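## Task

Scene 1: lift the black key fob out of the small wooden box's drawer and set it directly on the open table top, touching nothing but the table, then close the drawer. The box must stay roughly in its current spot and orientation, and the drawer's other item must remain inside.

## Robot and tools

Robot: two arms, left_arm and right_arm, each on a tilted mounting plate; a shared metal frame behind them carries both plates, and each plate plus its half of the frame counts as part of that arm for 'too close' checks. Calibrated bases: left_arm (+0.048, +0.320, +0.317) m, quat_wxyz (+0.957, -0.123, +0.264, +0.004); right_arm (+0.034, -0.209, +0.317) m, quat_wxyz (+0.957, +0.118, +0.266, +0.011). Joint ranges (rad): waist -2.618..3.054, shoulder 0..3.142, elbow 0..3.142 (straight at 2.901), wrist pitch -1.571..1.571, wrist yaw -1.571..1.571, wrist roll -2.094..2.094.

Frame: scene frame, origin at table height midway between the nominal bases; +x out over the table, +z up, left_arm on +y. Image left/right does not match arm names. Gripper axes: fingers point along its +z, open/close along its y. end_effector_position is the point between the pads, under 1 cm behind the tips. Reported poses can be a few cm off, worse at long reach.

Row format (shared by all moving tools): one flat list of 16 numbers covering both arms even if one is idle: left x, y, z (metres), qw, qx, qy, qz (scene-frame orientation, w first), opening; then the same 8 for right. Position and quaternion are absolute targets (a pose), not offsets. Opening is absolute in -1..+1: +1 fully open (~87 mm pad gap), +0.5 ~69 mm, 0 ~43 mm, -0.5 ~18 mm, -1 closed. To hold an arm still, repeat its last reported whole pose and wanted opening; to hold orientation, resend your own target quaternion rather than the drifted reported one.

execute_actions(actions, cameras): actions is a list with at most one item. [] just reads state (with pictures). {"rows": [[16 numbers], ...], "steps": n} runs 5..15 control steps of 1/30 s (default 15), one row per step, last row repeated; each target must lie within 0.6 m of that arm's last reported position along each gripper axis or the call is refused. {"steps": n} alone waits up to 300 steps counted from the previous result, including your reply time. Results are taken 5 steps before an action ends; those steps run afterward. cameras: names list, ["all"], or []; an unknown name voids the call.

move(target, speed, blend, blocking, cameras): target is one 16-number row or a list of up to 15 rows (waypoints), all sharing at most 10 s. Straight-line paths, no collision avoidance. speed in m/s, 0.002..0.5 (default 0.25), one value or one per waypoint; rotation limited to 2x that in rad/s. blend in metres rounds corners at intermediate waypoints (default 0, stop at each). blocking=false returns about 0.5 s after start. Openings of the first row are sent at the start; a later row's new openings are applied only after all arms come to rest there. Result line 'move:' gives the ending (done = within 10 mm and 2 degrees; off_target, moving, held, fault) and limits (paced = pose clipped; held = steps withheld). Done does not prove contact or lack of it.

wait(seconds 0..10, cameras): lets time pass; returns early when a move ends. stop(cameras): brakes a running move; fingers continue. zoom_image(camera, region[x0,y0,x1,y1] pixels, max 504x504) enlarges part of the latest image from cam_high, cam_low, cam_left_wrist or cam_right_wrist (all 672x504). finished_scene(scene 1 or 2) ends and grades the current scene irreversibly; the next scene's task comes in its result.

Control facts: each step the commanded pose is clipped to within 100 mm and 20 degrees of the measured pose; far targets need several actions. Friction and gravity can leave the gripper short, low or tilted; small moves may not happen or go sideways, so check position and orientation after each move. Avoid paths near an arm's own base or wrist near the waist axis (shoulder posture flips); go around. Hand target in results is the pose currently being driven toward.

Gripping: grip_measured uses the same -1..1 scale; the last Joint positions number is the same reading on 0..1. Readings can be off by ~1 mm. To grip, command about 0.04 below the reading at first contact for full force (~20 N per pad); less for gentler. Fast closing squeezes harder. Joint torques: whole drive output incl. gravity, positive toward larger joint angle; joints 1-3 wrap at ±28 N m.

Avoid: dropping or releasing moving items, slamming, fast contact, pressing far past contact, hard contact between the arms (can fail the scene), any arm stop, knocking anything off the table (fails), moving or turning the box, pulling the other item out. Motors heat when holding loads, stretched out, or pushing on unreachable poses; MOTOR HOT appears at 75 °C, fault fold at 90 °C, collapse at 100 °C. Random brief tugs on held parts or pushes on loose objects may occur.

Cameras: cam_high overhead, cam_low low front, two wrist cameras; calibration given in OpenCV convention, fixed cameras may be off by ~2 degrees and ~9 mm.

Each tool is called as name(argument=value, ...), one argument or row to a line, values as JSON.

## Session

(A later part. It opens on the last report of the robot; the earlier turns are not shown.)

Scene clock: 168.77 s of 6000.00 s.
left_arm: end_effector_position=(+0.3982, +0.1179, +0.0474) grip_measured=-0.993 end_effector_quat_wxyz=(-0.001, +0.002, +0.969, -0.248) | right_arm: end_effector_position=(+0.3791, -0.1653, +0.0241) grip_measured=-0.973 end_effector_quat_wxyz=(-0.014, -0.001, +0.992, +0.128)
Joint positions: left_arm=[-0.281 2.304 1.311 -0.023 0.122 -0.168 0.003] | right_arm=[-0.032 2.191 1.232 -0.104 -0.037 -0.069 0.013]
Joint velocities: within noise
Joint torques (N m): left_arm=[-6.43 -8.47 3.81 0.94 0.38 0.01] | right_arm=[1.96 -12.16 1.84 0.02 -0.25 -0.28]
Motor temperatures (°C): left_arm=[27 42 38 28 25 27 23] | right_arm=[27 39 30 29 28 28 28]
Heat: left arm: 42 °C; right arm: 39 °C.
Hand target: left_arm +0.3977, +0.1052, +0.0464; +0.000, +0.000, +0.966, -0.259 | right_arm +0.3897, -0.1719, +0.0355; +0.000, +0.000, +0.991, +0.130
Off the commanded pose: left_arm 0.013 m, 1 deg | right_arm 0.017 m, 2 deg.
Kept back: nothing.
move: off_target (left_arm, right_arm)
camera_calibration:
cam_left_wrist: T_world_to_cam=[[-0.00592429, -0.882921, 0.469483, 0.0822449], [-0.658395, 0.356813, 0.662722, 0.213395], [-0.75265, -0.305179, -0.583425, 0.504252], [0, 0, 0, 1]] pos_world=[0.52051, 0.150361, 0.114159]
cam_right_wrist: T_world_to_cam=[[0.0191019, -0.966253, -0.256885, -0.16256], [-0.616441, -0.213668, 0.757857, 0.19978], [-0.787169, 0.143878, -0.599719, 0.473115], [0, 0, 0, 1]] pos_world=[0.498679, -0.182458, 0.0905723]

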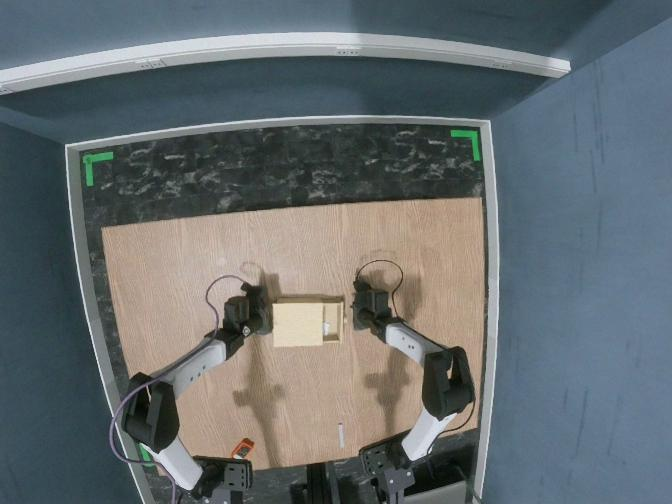

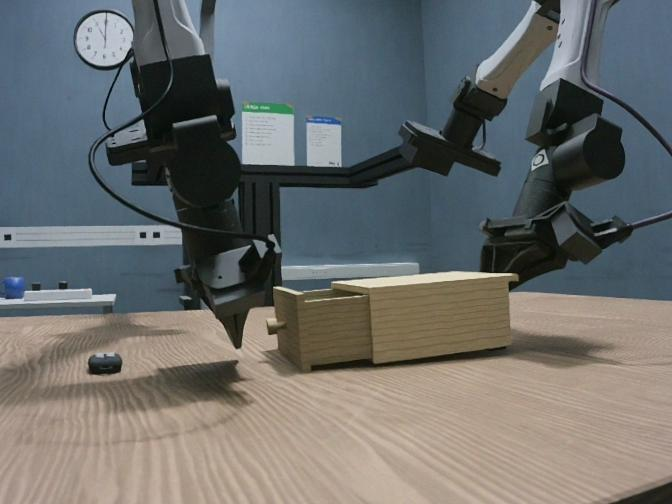

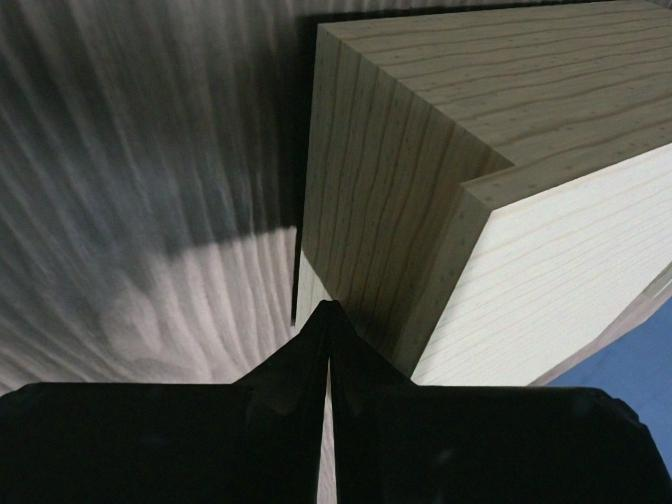

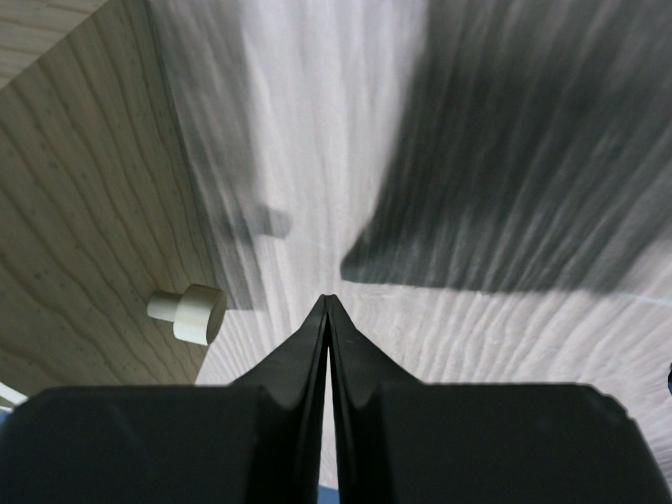

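move(
  target=[
    [0.387,0.128,0.046,0,0,0.9659,-0.2588,-1,0.390,-0.185,0.05,0,0,0.9914,0.1305,-1],
    [0.387,0.094,0.046,0,0,0.9659,-0.2588,-1,0.390,-0.190,0.05,0,0,0.9914,0.1305,-1],
  ],
  speed=[0.06,0.03],
)

zoom_image(
  camera="cam_high",
  region=[240, 270, 380, 375],
)

Scene clock: 170.97 s of 6000.00 s.
left_arm: end_effector_position=(+0.3880, +0.1086, +0.0464) grip_measured=-0.993 end_effector_quat_wxyz=(+0.000, +0.002, +0.969, -0.246) | right_arm: end_effector_position=(+0.3793, -0.1833, +0.0375) grip_measured=-0.973 end_effector_quat_wxyz=(-0.015, -0.001, +0.992, +0.129)
Joint positions: left_arm=[-0.307 2.31 1.277 0.022 0.105 -0.19 0.003] | right_arm=[-0.07 2.134 1.21 -0.143 -0.056 -0.101 0.013]
Joint velocities: within noise
Joint torques (N m): left_arm=[-6.72 -8.24 3.77 0.95 0.43 -0.01] | right_arm=[1.74 -12.31 1.94 -0.03 -0.26 -0.29]
Motor temperatures (°C): left_arm=[28 43 38 28 25 27 23] | right_arm=[27 40 30 29 28 28 28]
Heat: left arm: 43 °C; right arm: 40 °C.
Hand target: left_arm +0.3867, +0.0944, +0.0464; +0.000, +0.000, +0.966, -0.259 | right_arm +0.3898, -0.1899, +0.0494; +0.000, +0.000, +0.991, +0.130
Off the commanded pose: left_arm 0.015 m, 1 deg | right_arm 0.018 m, 2 deg.
Kept back: nothing.
move: off_target (left_arm, right_arm)
camera_calibration:
cam_left_wrist: T_world_to_cam=[[-0.00584355, -0.884609, 0.466297, 0.0747243], [-0.660492, 0.353527, 0.662396, 0.211841], [-0.75081, -0.304115, -0.586343, 0.492453], [0, 0, 0, 1]] pos_world=[0.510095, 0.140973, 0.11358]
cam_right_wrist: T_world_to_cam=[[0.0179523, -0.966032, -0.257798, -0.176008], [-0.615032, -0.213957, 0.758919, 0.185321], [-0.788298, 0.14493, -0.597982, 0.484443], [0, 0, 0, 1]] pos_world=[0.499024, -0.200589, 0.10367]

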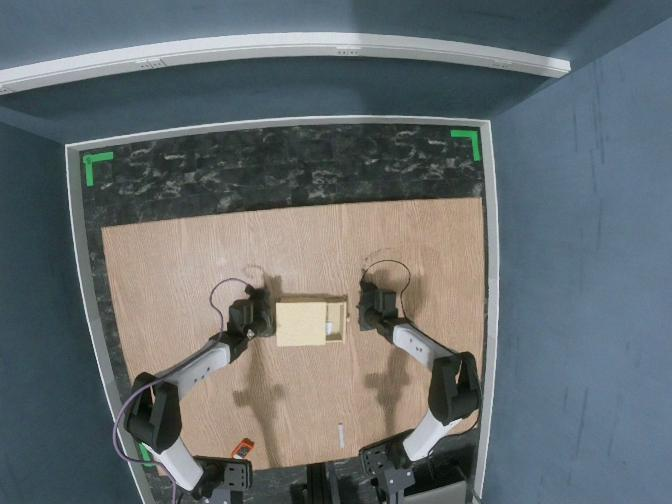

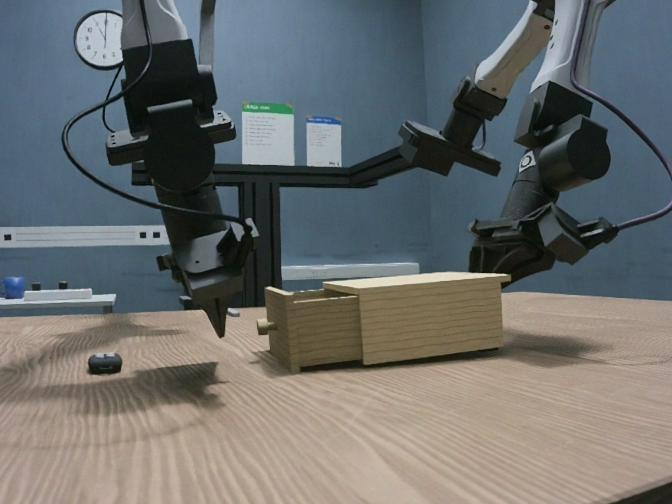

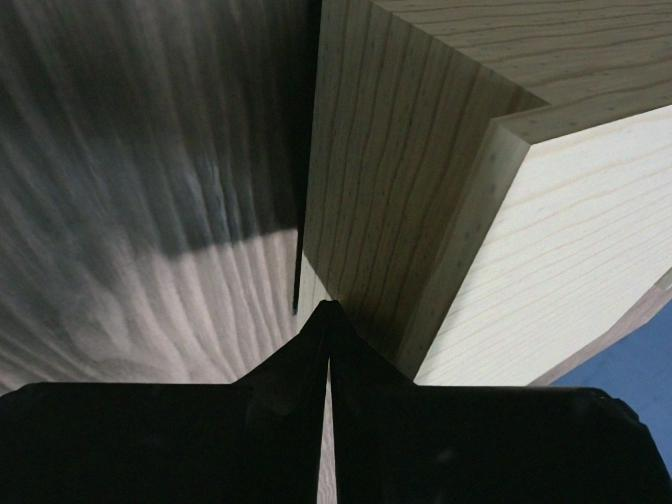

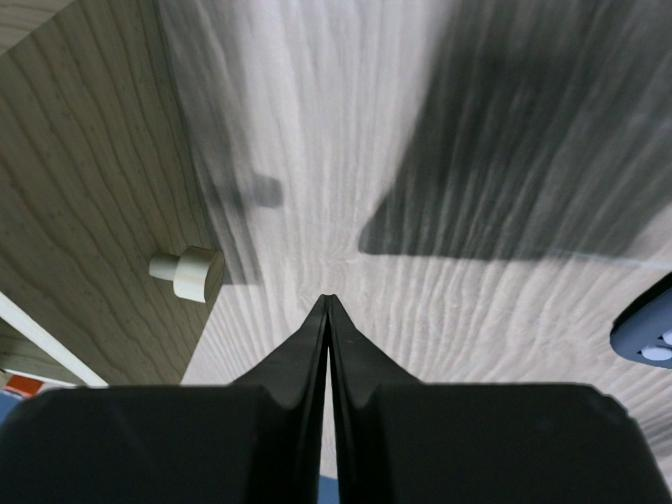

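Scaled by 3.600 from the camera's 672x504 image, which has a finer 960x720 frame.

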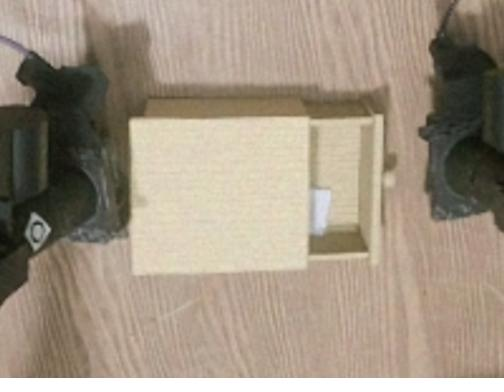

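move(
  target=[
    [0.366,0.120,0.046,0,0,0.9659,-0.2588,-1,0.393,-0.195,0.05,0,0,0.9914,0.1305,-1],
    [0.366,0.084,0.046,0,0,0.9659,-0.2588,-1,0.395,-0.200,0.05,0,0,0.9914,0.1305,-1],
  ],
  speed=[0.06,0.03],
)

zoom_image(
  camera="cam_high",
  region=[240, 270, 380, 375],
)

Scene clock: 173.37 s of 6000.00 s.
left_arm: end_effector_position=(+0.3661, +0.0968, +0.0461) grip_measured=-0.993 end_effector_quat_wxyz=(-0.001, +0.002, +0.969, -0.248) | right_arm: end_effector_position=(+0.3758, -0.1921, +0.0373) grip_measured=-0.973 end_effector_quat_wxyz=(-0.023, -0.001, +0.991, +0.130)
Joint positions: left_arm=[-0.342 2.315 1.203 0.102 0.089 -0.219 0.003] | right_arm=[-0.093 2.134 1.218 -0.169 -0.068 -0.122 0.013]
Joint velocities: within noise
Joint torques (N m): left_arm=[-6.63 -8.08 3.56 0.96 0.39 0.02] | right_arm=[1.68 -12.12 3.84 0 -0.29 -0.27]
Motor temperatures (°C): left_arm=[28 43 37 28 25 27 23] | right_arm=[27 40 30 29 28 28 28]
Heat: left arm: 43 °C; right arm: 40 °C.
Hand target: left_arm +0.3658, +0.0843, +0.0464; +0.000, +0.000, +0.966, -0.259 | right_arm +0.3947, -0.1999, +0.0497; +0.000, +0.000, +0.991, +0.130
Off the commanded pose: left_arm 0.013 m, 1 deg | right_arm 0.024 m, 3 deg.
Kept back: nothing.
move: off_target (left_arm, right_arm)
camera_calibration:
cam_left_wrist: T_world_to_cam=[[-0.00693637, -0.883088, 0.469157, 0.0644224], [-0.658918, 0.356945, 0.662131, 0.200775], [-0.752183, -0.304543, -0.584358, 0.472715], [0, 0, 0, 1]] pos_world=[0.488309, 0.129187, 0.113072]
cam_right_wrist: T_world_to_cam=[[0.0168309, -0.965282, -0.260666, -0.183804], [-0.601714, -0.217988, 0.768389, 0.175253], [-0.798534, 0.143914, -0.584493, 0.486046], [0, 0, 0, 1]] pos_world=[0.49667, -0.209168, 0.101517]

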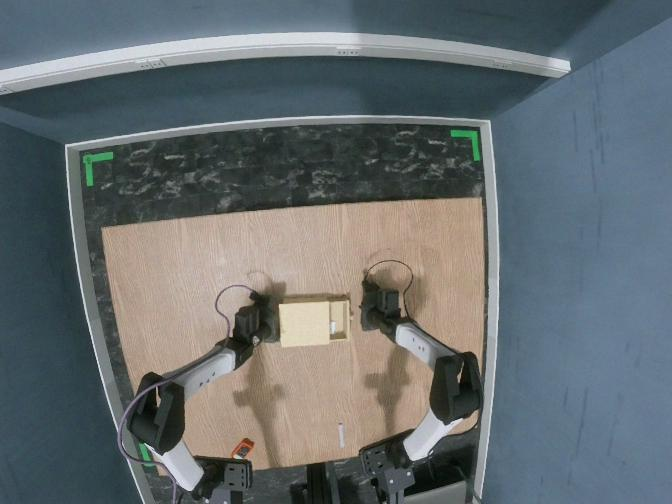

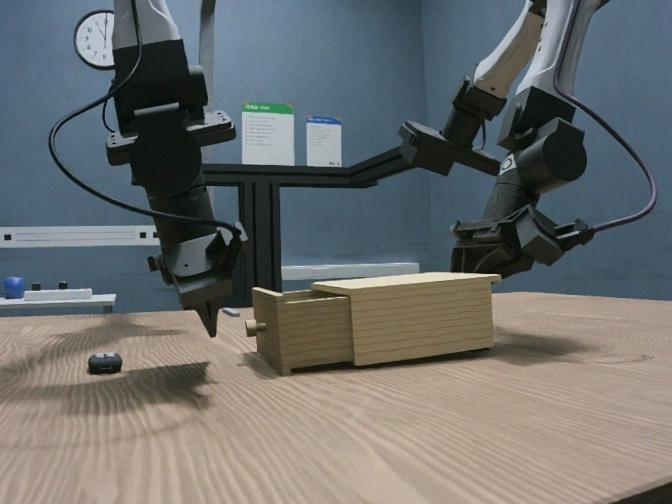

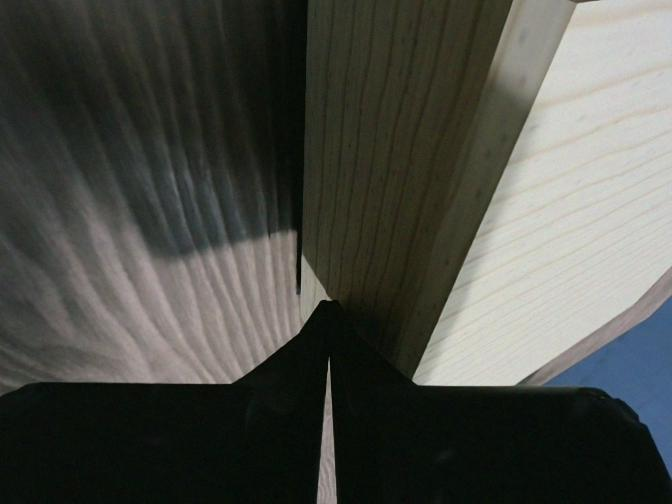

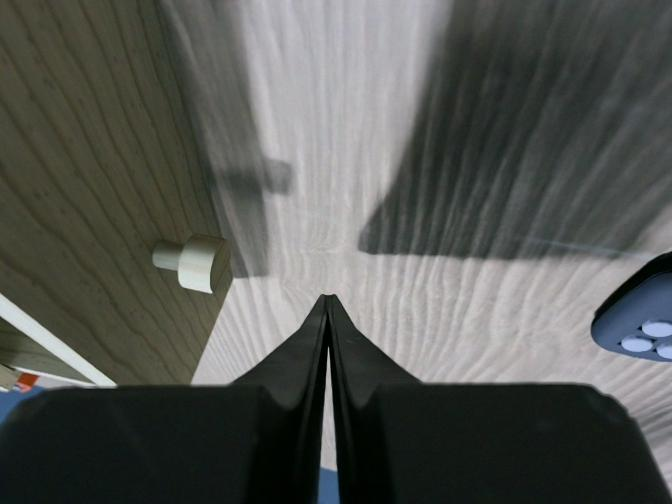

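Scaled by 3.600 from the camera's 672x504 image, which has a finer 960x720 frame.

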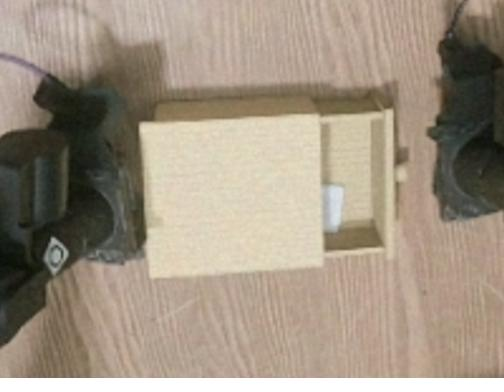

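move(
  target=[
    [0.372,0.112,0.050,0,0,0.9659,-0.2588,-1,0.400,-0.205,0.080,0,0,0.9914,0.1305,-1],
    [0.398,0.110,0.046,0,0,0.9659,-0.2588,-1,0.392,-0.205,0.040,0,0,0.9914,0.1305,-1],
    [0.398,0.085,0.046,0,0,0.9659,-0.2588,-1,0.392,-0.205,0.036,0,0,0.9914,0.1305,-1],
  ],
  speed=[0.06,0.06,0.03],
)

zoom_image(
  camera="cam_high",
  region=[240, 270, 380, 375],
)

Scene clock: 176.23 s of 6000.00 s.
left_arm: end_effector_position=(+0.4051, +0.0971, +0.0471) grip_measured=-0.993 end_effector_quat_wxyz=(+0.011, -0.001, +0.968, -0.251) | right_arm: end_effector_position=(+0.3889, -0.2023, +0.0426) grip_measured=-0.973 end_effector_quat_wxyz=(-0.005, +0.000, +0.992, +0.128)
Joint positions: left_arm=[-0.322 2.335 1.348 0 0.102 -0.205 0.003] | right_arm=[-0.112 2.109 1.228 -0.168 -0.078 -0.138 0.013]
Joint velocities: within noise
Joint torques (N m): left_arm=[-6.8 -8.55 4 0.8 0.39 0.01] | right_arm=[1.28 -7.25 4.26 0.26 -0.27 -0.26]
Motor temperatures (°C): left_arm=[28 44 37 28 25 27 23] | right_arm=[27 41 30 29 28 28 28]
Heat: left arm: 44 °C; right arm: 41 °C.
Hand target: left_arm +0.3978, +0.0853, +0.0463; +0.000, +0.000, +0.966, -0.259 | right_arm +0.3918, -0.2051, +0.0361; +0.000, +0.000, +0.991, +0.130
Off the commanded pose: left_arm 0.014 m, 2 deg | right_arm 0.008 m, 1 deg.
Kept back: nothing.
move: off_target (left_arm)
camera_calibration:
cam_left_wrist: T_world_to_cam=[[-0.0053821, -0.880031, 0.474886, 0.0632831], [-0.676451, 0.352953, 0.646404, 0.234013], [-0.736468, -0.317759, -0.597198, 0.498198], [0, 0, 0, 1]] pos_world=[0.525546, 0.131402, 0.116204]
cam_right_wrist: T_world_to_cam=[[0.0197342, -0.966351, -0.25647, -0.194028], [-0.630365, -0.211137, 0.747035, 0.190307], [-0.776048, 0.146928, -0.61332, 0.494177], [0, 0, 0, 1]] pos_world=[0.507297, -0.219927, 0.111161]

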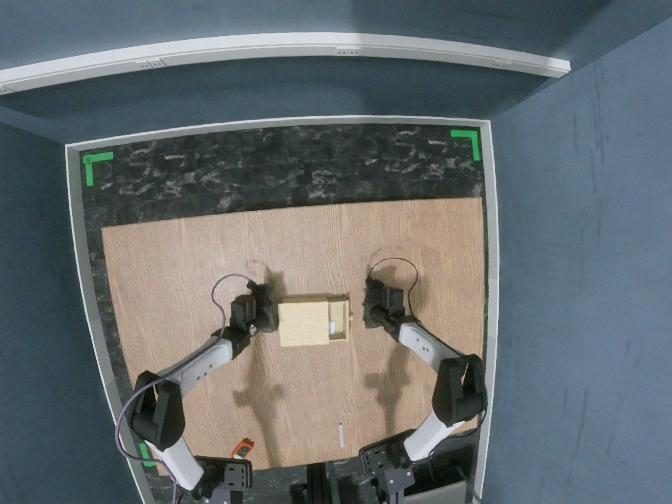

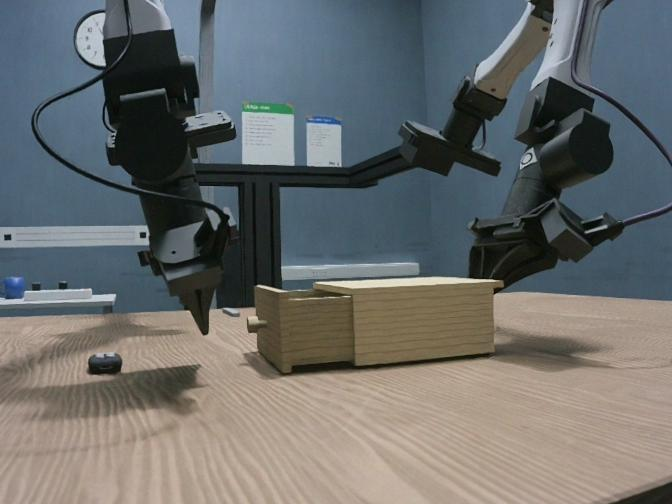

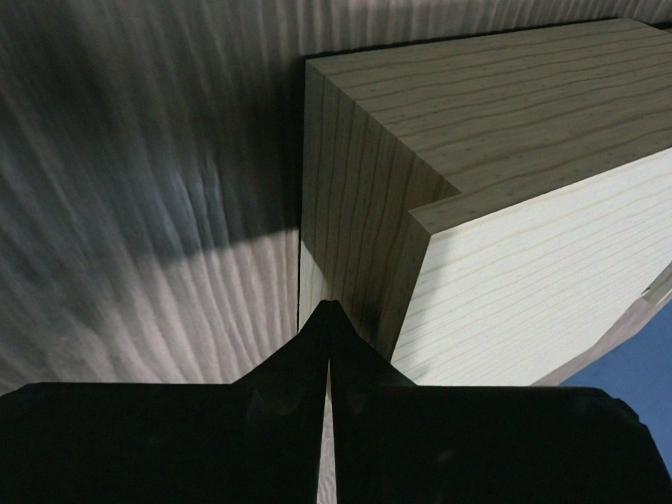

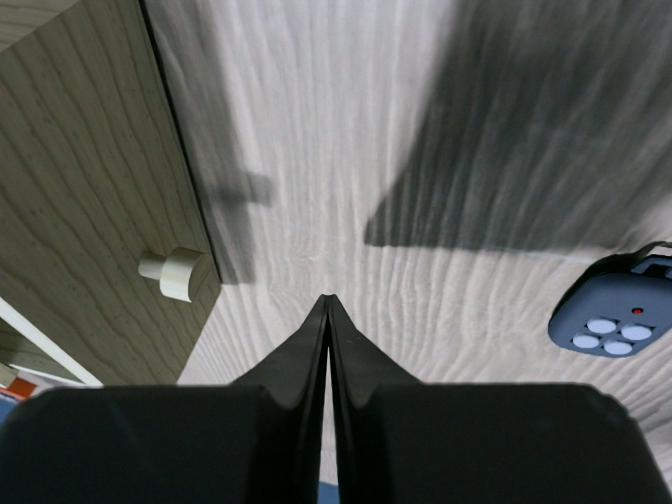

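Scaled by 3.600 from the camera's 672x504 image, which has a finer 960x720 frame.

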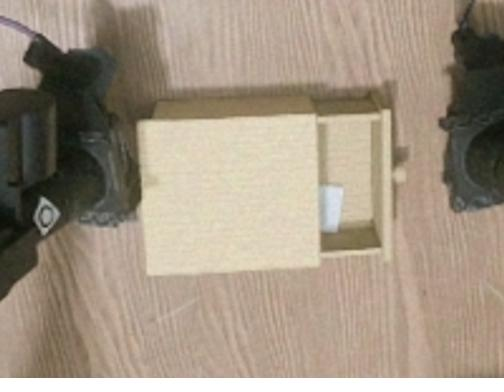

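move(
  target=[0.398,0.085,0.046,0,0,0.9659,-0.2588,-1,0.390,-0.115,0.036,0,0,0.9914,0.1305,-1],
  speed=0.04,
)

zoom_image(
  camera="cam_high",
  region=[240, 270, 380, 375],
)

Scene clock: 179.07 s of 6000.00 s.
left_arm: end_effector_position=(+0.4053, +0.0976, +0.0468) grip_measured=-0.993 end_effector_quat_wxyz=(+0.011, -0.002, +0.968, -0.249) | right_arm: end_effector_position=(+0.3925, -0.1450, +0.0378) grip_measured=-0.973 end_effector_quat_wxyz=(+0.003, +0.005, +0.996, +0.091)
Joint positions: left_arm=[-0.322 2.335 1.348 -0.001 0.098 -0.207 0.003] | right_arm=[0.059 2.16 1.23 -0.097 0.083 0.017 0.013]
Joint velocities: within noise
Joint torques (N m): left_arm=[-6.8 -8.51 3.96 0.77 0.4 0] | right_arm=[7.23 -6.54 3.95 0.27 -0.75 0.07]
Motor temperatures (°C): left_arm=[28 44 37 28 25 27 23] | right_arm=[27 41 30 29 28 28 28]
Heat: left arm: 44 °C; right arm: 41 °C.
Hand target: left_arm +0.3978, +0.0854, +0.0463; +0.000, +0.000, +0.966, -0.259 | right_arm +0.3892, -0.1160, +0.0374; -0.001, +0.000, +0.992, +0.130
Off the commanded pose: left_arm 0.015 m, 2 deg | right_arm 0.030 m, 5 deg.
Kept back: nothing.
move: off_target (left_arm, right_arm)
camera_calibration:
cam_left_wrist: T_world_to_cam=[[-0.00372274, -0.882001, 0.471232, 0.0636282], [-0.676806, 0.349126, 0.648109, 0.234551], [-0.736152, -0.31652, -0.598244, 0.498106], [0, 0, 0, 1]] pos_world=[0.525664, 0.131893, 0.11599]
cam_right_wrist: T_world_to_cam=[[0.0118795, -0.983202, -0.182136, -0.142114], [-0.643915, -0.146876, 0.750867, 0.222697], [-0.765005, 0.10836, -0.634843, 0.476418], [0, 0, 0, 1]] pos_world=[0.509548, -0.158642, 0.109351]

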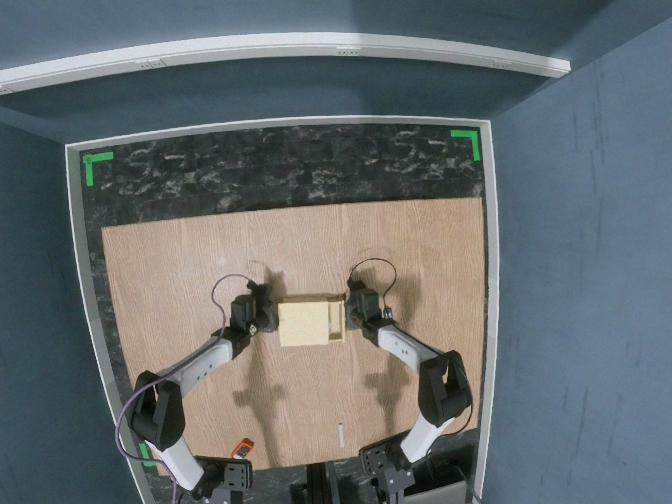

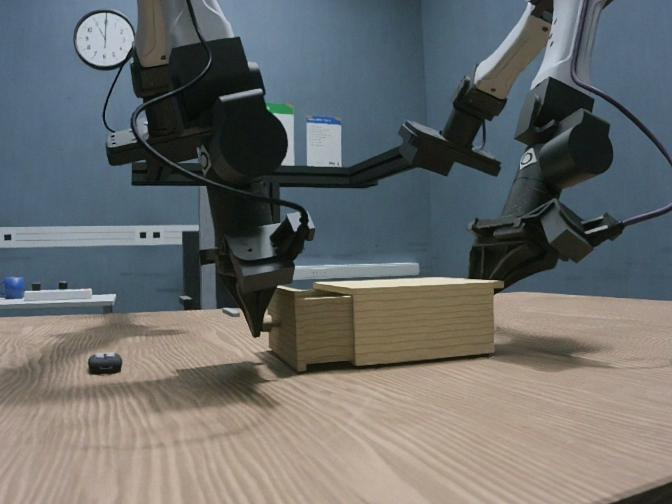

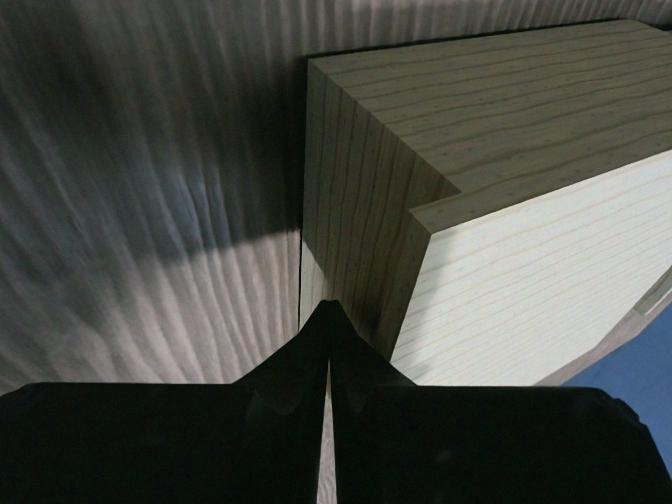

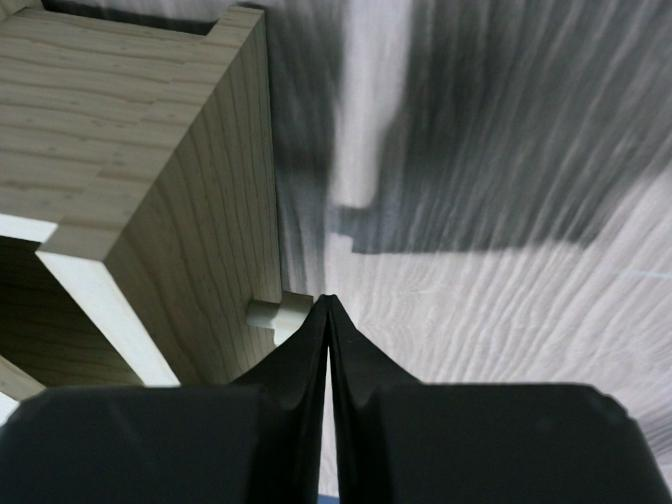

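Scaled by 3.600 from the camera's 672x504 image, which has a finer 960x720 frame.

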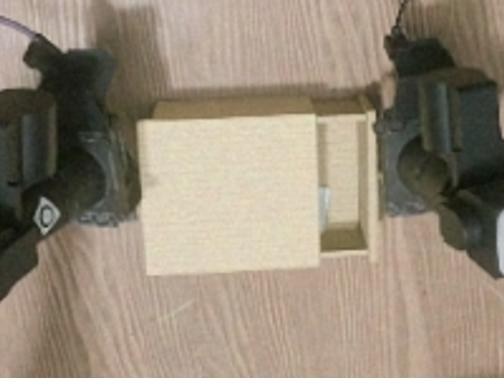

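move(
  target=[0.398,0.080,0.046,0,0,0.9659,-0.2588,-1,0.390,-0.083,0.036,0,0,0.9914,0.1305,-1],
  speed=0.03,
)

zoom_image(
  camera="cam_high",
  region=[240, 270, 380, 375],
)

Scene clock: 180.67 s of 6000.00 s.
left_arm: end_effector_position=(+0.4050, +0.0975, +0.0460) grip_measured=-0.993 end_effector_quat_wxyz=(+0.009, -0.002, +0.970, -0.243) | right_arm: end_effector_position=(+0.3937, -0.1189, +0.0369) grip_measured=-0.974 end_effector_quat_wxyz=(+0.004, +0.007, +0.997, +0.083)
Joint positions: left_arm=[-0.326 2.339 1.356 -0.011 0.084 -0.21 0.003] | right_arm=[0.127 2.194 1.257 -0.097 0.135 0.079 0.013]
Joint velocities: within noise
Joint torques (N m): left_arm=[-7.45 -8.32 4 0.86 0.46 -0.06] | right_arm=[8.1 -6.42 4.03 0.31 -0.85 0.1]
Motor temperatures (°C): left_arm=[28 45 37 28 25 27 23] | right_arm=[27 41 30 29 28 28 28]
Heat: left arm: 45 °C; right arm: 41 °C.
Hand target: left_arm +0.3976, +0.0805, +0.0465; +0.000, +0.000, +0.966, -0.259 | right_arm +0.3888, -0.0845, +0.0379; -0.001, +0.000, +0.992, +0.130
Off the commanded pose: left_arm 0.019 m, 2 deg | right_arm 0.036 m, 6 deg.
Kept back: nothing.
move: off_target (left_arm, right_arm)
camera_calibration:
cam_left_wrist: T_world_to_cam=[[-0.00334767, -0.887901, 0.460022, 0.0647654], [-0.673949, 0.341858, 0.654925, 0.234149], [-0.738771, -0.307839, -0.599544, 0.497672], [0, 0, 0, 1]] pos_world=[0.525686, 0.130663, 0.115233]
cam_right_wrist: T_world_to_cam=[[0.00834623, -0.986071, -0.166115, -0.116159], [-0.645221, -0.132223, 0.752467, 0.230237], [-0.76395, 0.100901, -0.637337, 0.472696], [0, 0, 0, 1]] pos_world=[0.510639, -0.131793, 0.108725]

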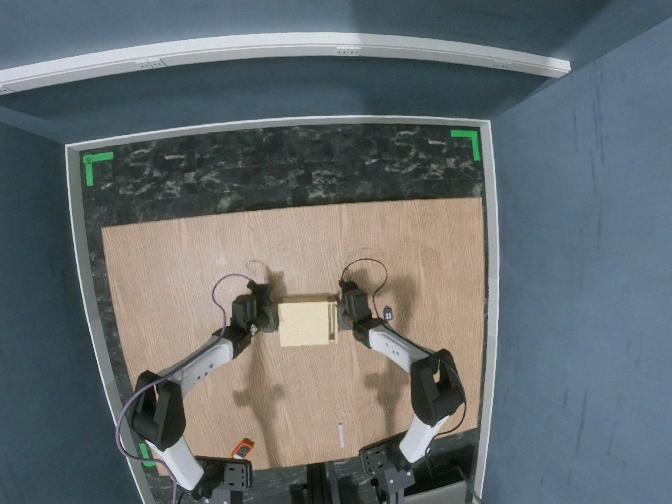

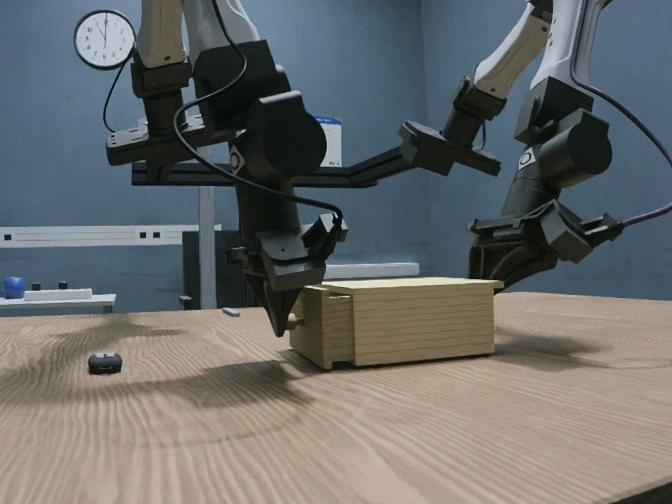

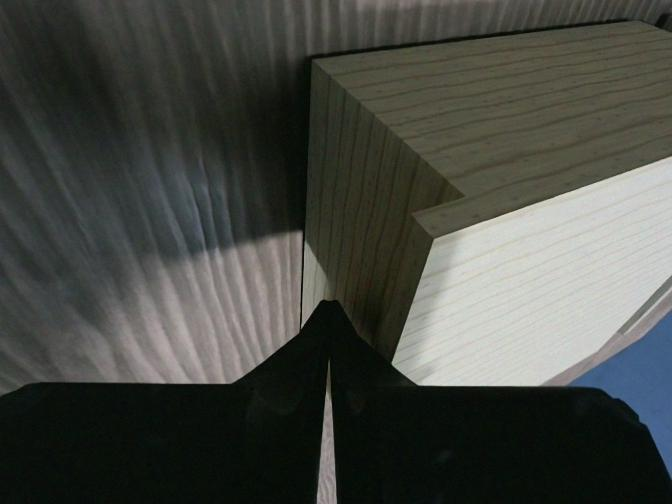

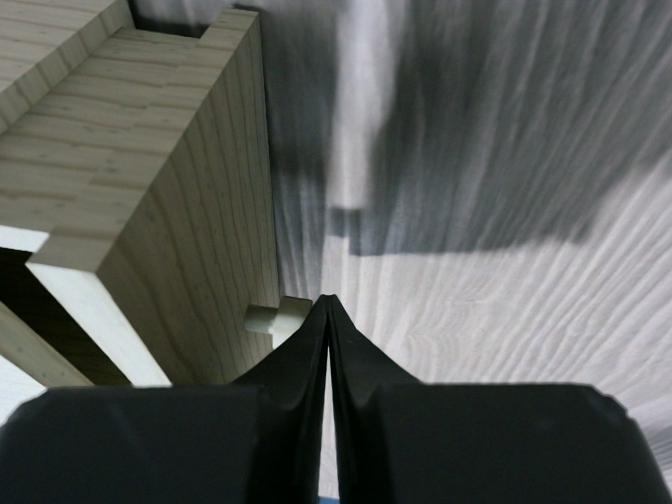

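Scaled by 3.600 from the camera's 672x504 image, which has a finer 960x720 frame.

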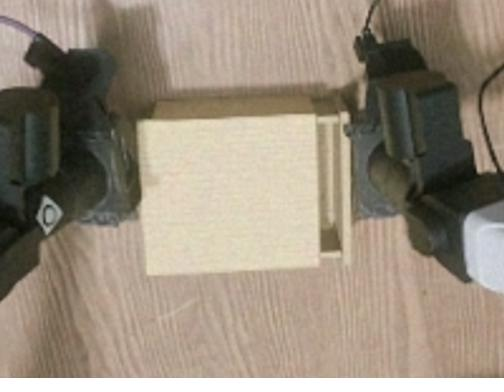

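move(
  target=[0.398,0.078,0.046,0,0,0.9659,-0.2588,-1,0.390,-0.066,0.036,0,0,0.9914,0.1305,-1],
  speed=0.025,
)

zoom_image(
  camera="cam_high",
  region=[240, 270, 380, 375],
)

Scene clock: 181.97 s of 6000.00 s.
left_arm: end_effector_position=(+0.4051, +0.0976, +0.0451) grip_measured=-0.993 end_effector_quat_wxyz=(+0.009, -0.002, +0.971, -0.239) | right_arm: end_effector_position=(+0.3945, -0.1067, +0.0362) grip_measured=-0.974 end_effector_quat_wxyz=(+0.005, +0.006, +0.997, +0.070)
Joint positions: left_arm=[-0.328 2.341 1.36 -0.013 0.075 -0.212 0.003] | right_arm=[0.165 2.214 1.278 -0.102 0.179 0.112 0.013]
Joint velocities: within noise
Joint torques (N m): left_arm=[-7.68 -8.28 4.04 0.9 0.53 -0.07] | right_arm=[8.65 -6.6 4.33 0.33 -1.06 0.16]
Motor temperatures (°C): left_arm=[28 45 37 28 25 27 23] | right_arm=[27 41 30 29 28 28 28]
Heat: left arm: 45 °C; right arm: 41 °C.
Hand target: left_arm +0.3977, +0.0787, +0.0466; +0.000, +0.000, +0.966, -0.259 | right_arm +0.3886, -0.0681, +0.0385; -0.001, +0.000, +0.992, +0.129
Off the commanded pose: left_arm 0.021 m, 3 deg | right_arm 0.041 m, 7 deg.
Kept back: nothing.
move: off_target (left_arm, right_arm)
camera_calibration:
cam_left_wrist: T_world_to_cam=[[-0.00280573, -0.891304, 0.453398, 0.0656587], [-0.674171, 0.336555, 0.657438, 0.235277], [-0.73857, -0.303823, -0.601835, 0.496936], [0, 0, 0, 1]] pos_world=[0.525823, 0.130319, 0.114624]
cam_right_wrist: T_world_to_cam=[[0.00847645, -0.989818, -0.142088, -0.105596], [-0.646936, -0.113778, 0.754008, 0.235458], [-0.762497, 0.0855304, -0.641314, 0.469577], [0, 0, 0, 1]] pos_world=[0.511273, -0.117894, 0.108605]

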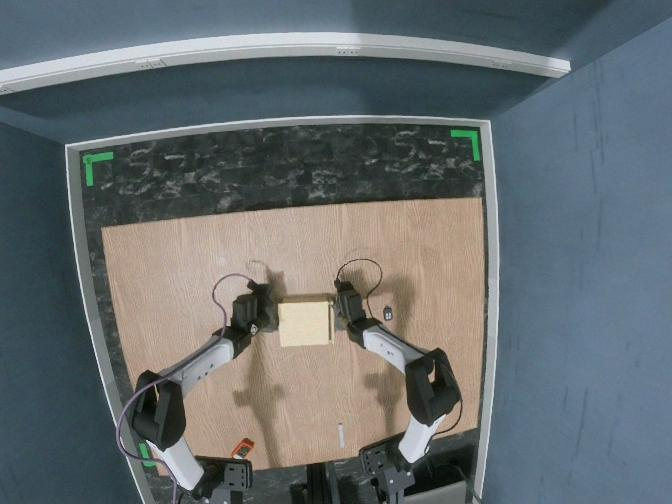

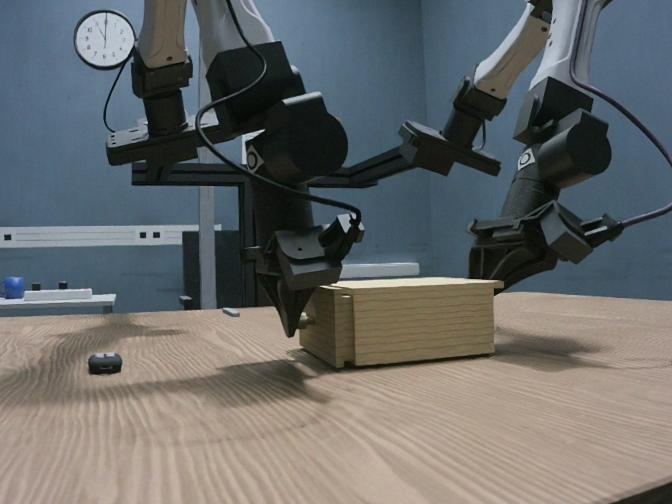

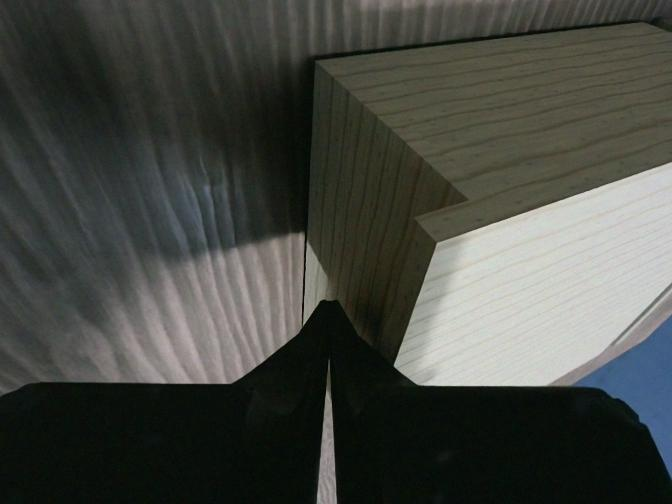

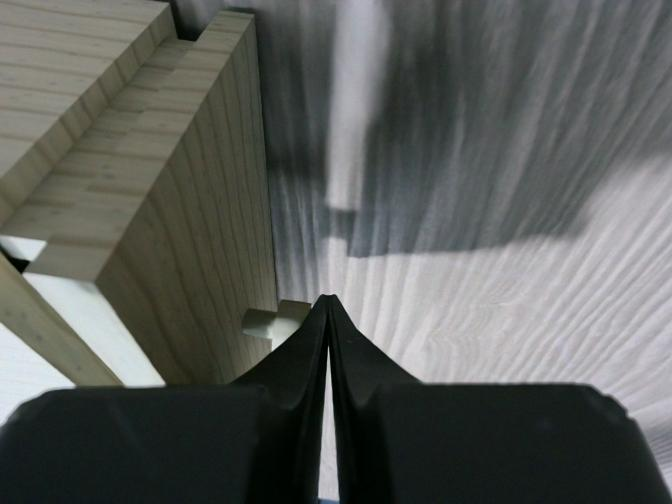

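Scaled by 3.600 from the camera's 672x504 image, which has a finer 960x720 frame.

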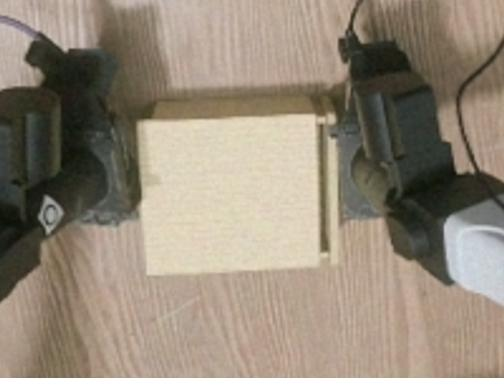

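move(
  target=[0.398,0.076,0.046,0,0,0.9659,-0.2588,-1,0.390,-0.054,0.036,0,0,0.9914,0.1305,-1],
  speed=0.025,
)

zoom_image(
  camera="cam_high",
  region=[240, 270, 380, 375],
)

zoom_image(
  camera="cam_low",
  region=[260, 250, 520, 400],
)

Scene clock: 183.00 s of 6000.00 s.
left_arm: end_effector_position=(+0.4049, +0.0976, +0.0446) grip_measured=-0.993 end_effector_quat_wxyz=(+0.008, -0.002, +0.972, -0.236) | right_arm: end_effector_position=(+0.3942, -0.1063, +0.0351) grip_measured=-0.974 end_effector_quat_wxyz=(+0.004, +0.010, +0.998, +0.057)
Joint positions: left_arm=[-0.33 2.343 1.362 -0.016 0.068 -0.214 0.003] | right_arm=[0.176 2.223 1.288 -0.11 0.21 0.129 0.013]
Joint velocities: within noise
Joint torques (N m): left_arm=[-7.87 -8.27 3.96 0.92 0.57 -0.08] | right_arm=[10.13 -6.39 4.55 0.33 -1.19 0.17]
Motor temperatures (°C): left_arm=[28 45 37 28 25 27 23] | right_arm=[27 40 30 29 28 28 28]
Heat: left arm: 45 °C; right arm: 40 °C.
Hand target: left_arm +0.3975, +0.0768, +0.0467; +0.000, +0.000, +0.966, -0.259 | right_arm +0.3877, -0.0570, +0.0397; -0.002, -0.001, +0.992, +0.128
Off the commanded pose: left_arm 0.023 m, 3 deg | right_arm 0.052 m, 8 deg.
Kept back: nothing.
move: off_target (left_arm, right_arm)
camera_calibration:
cam_left_wrist: T_world_to_cam=[[-0.00261724, -0.894098, 0.447864, 0.0663855], [-0.673348, 0.332693, 0.66024, 0.235383], [-0.739321, -0.299841, -0.60291, 0.49642], [0, 0, 0, 1]] pos_world=[0.525682, 0.129892, 0.114155]
cam_right_wrist: T_world_to_cam=[[0.00154796, -0.993216, -0.116272, -0.103851], [-0.644918, -0.0898528, 0.758952, 0.237765], [-0.764251, 0.0738111, -0.640682, 0.468025], [0, 0, 0, 1]] pos_world=[0.511188, -0.116328, 0.107328]

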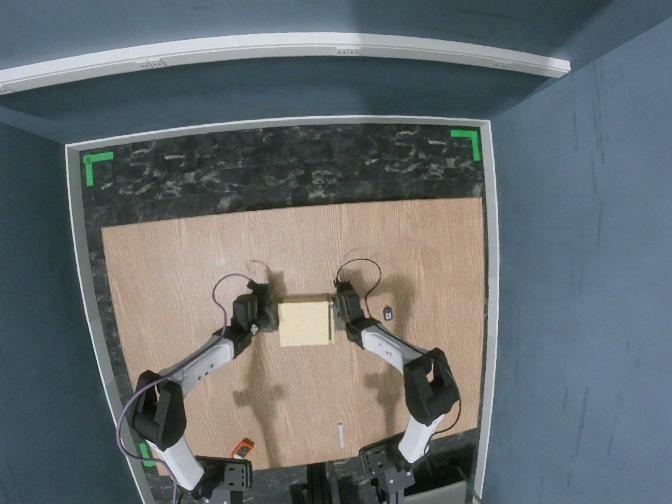

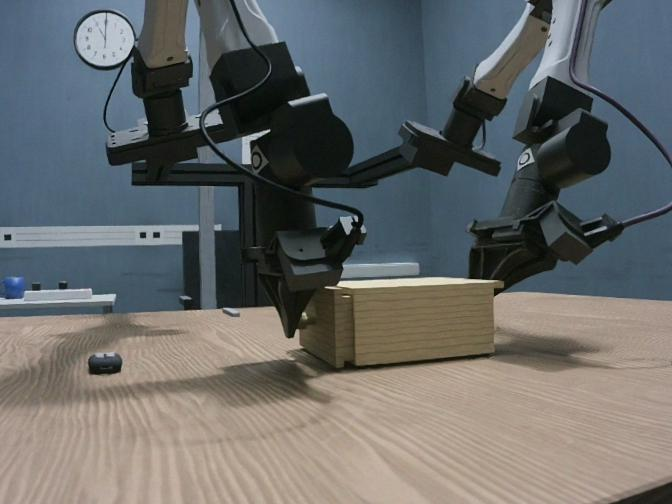

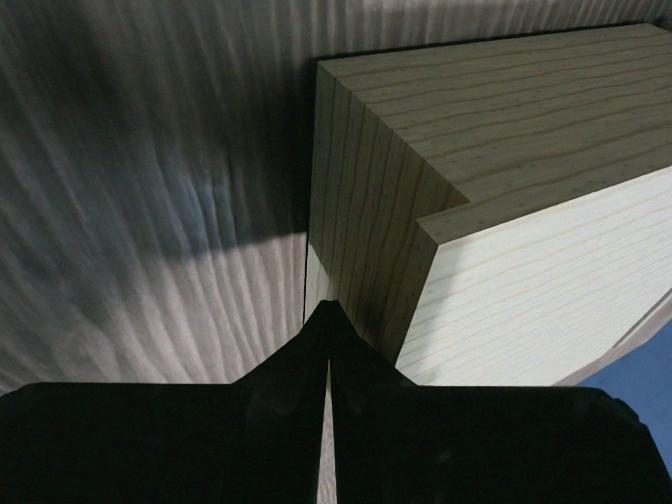

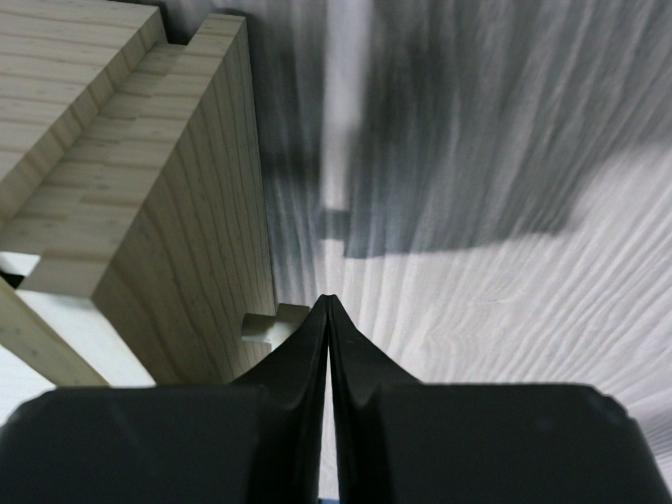

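Scaled by 3.600 from the camera's 672x504 image, which has a finer 960x720 frame.

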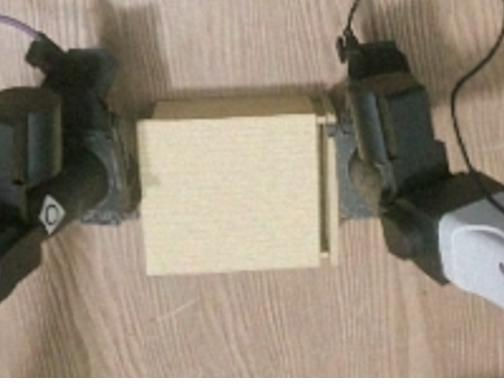

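Scaled by 1.938 from the camera's 672x504 image, which has a finer 960x720 frame.

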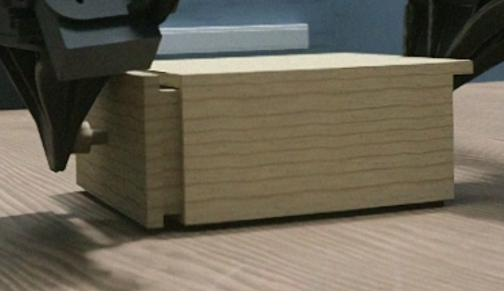

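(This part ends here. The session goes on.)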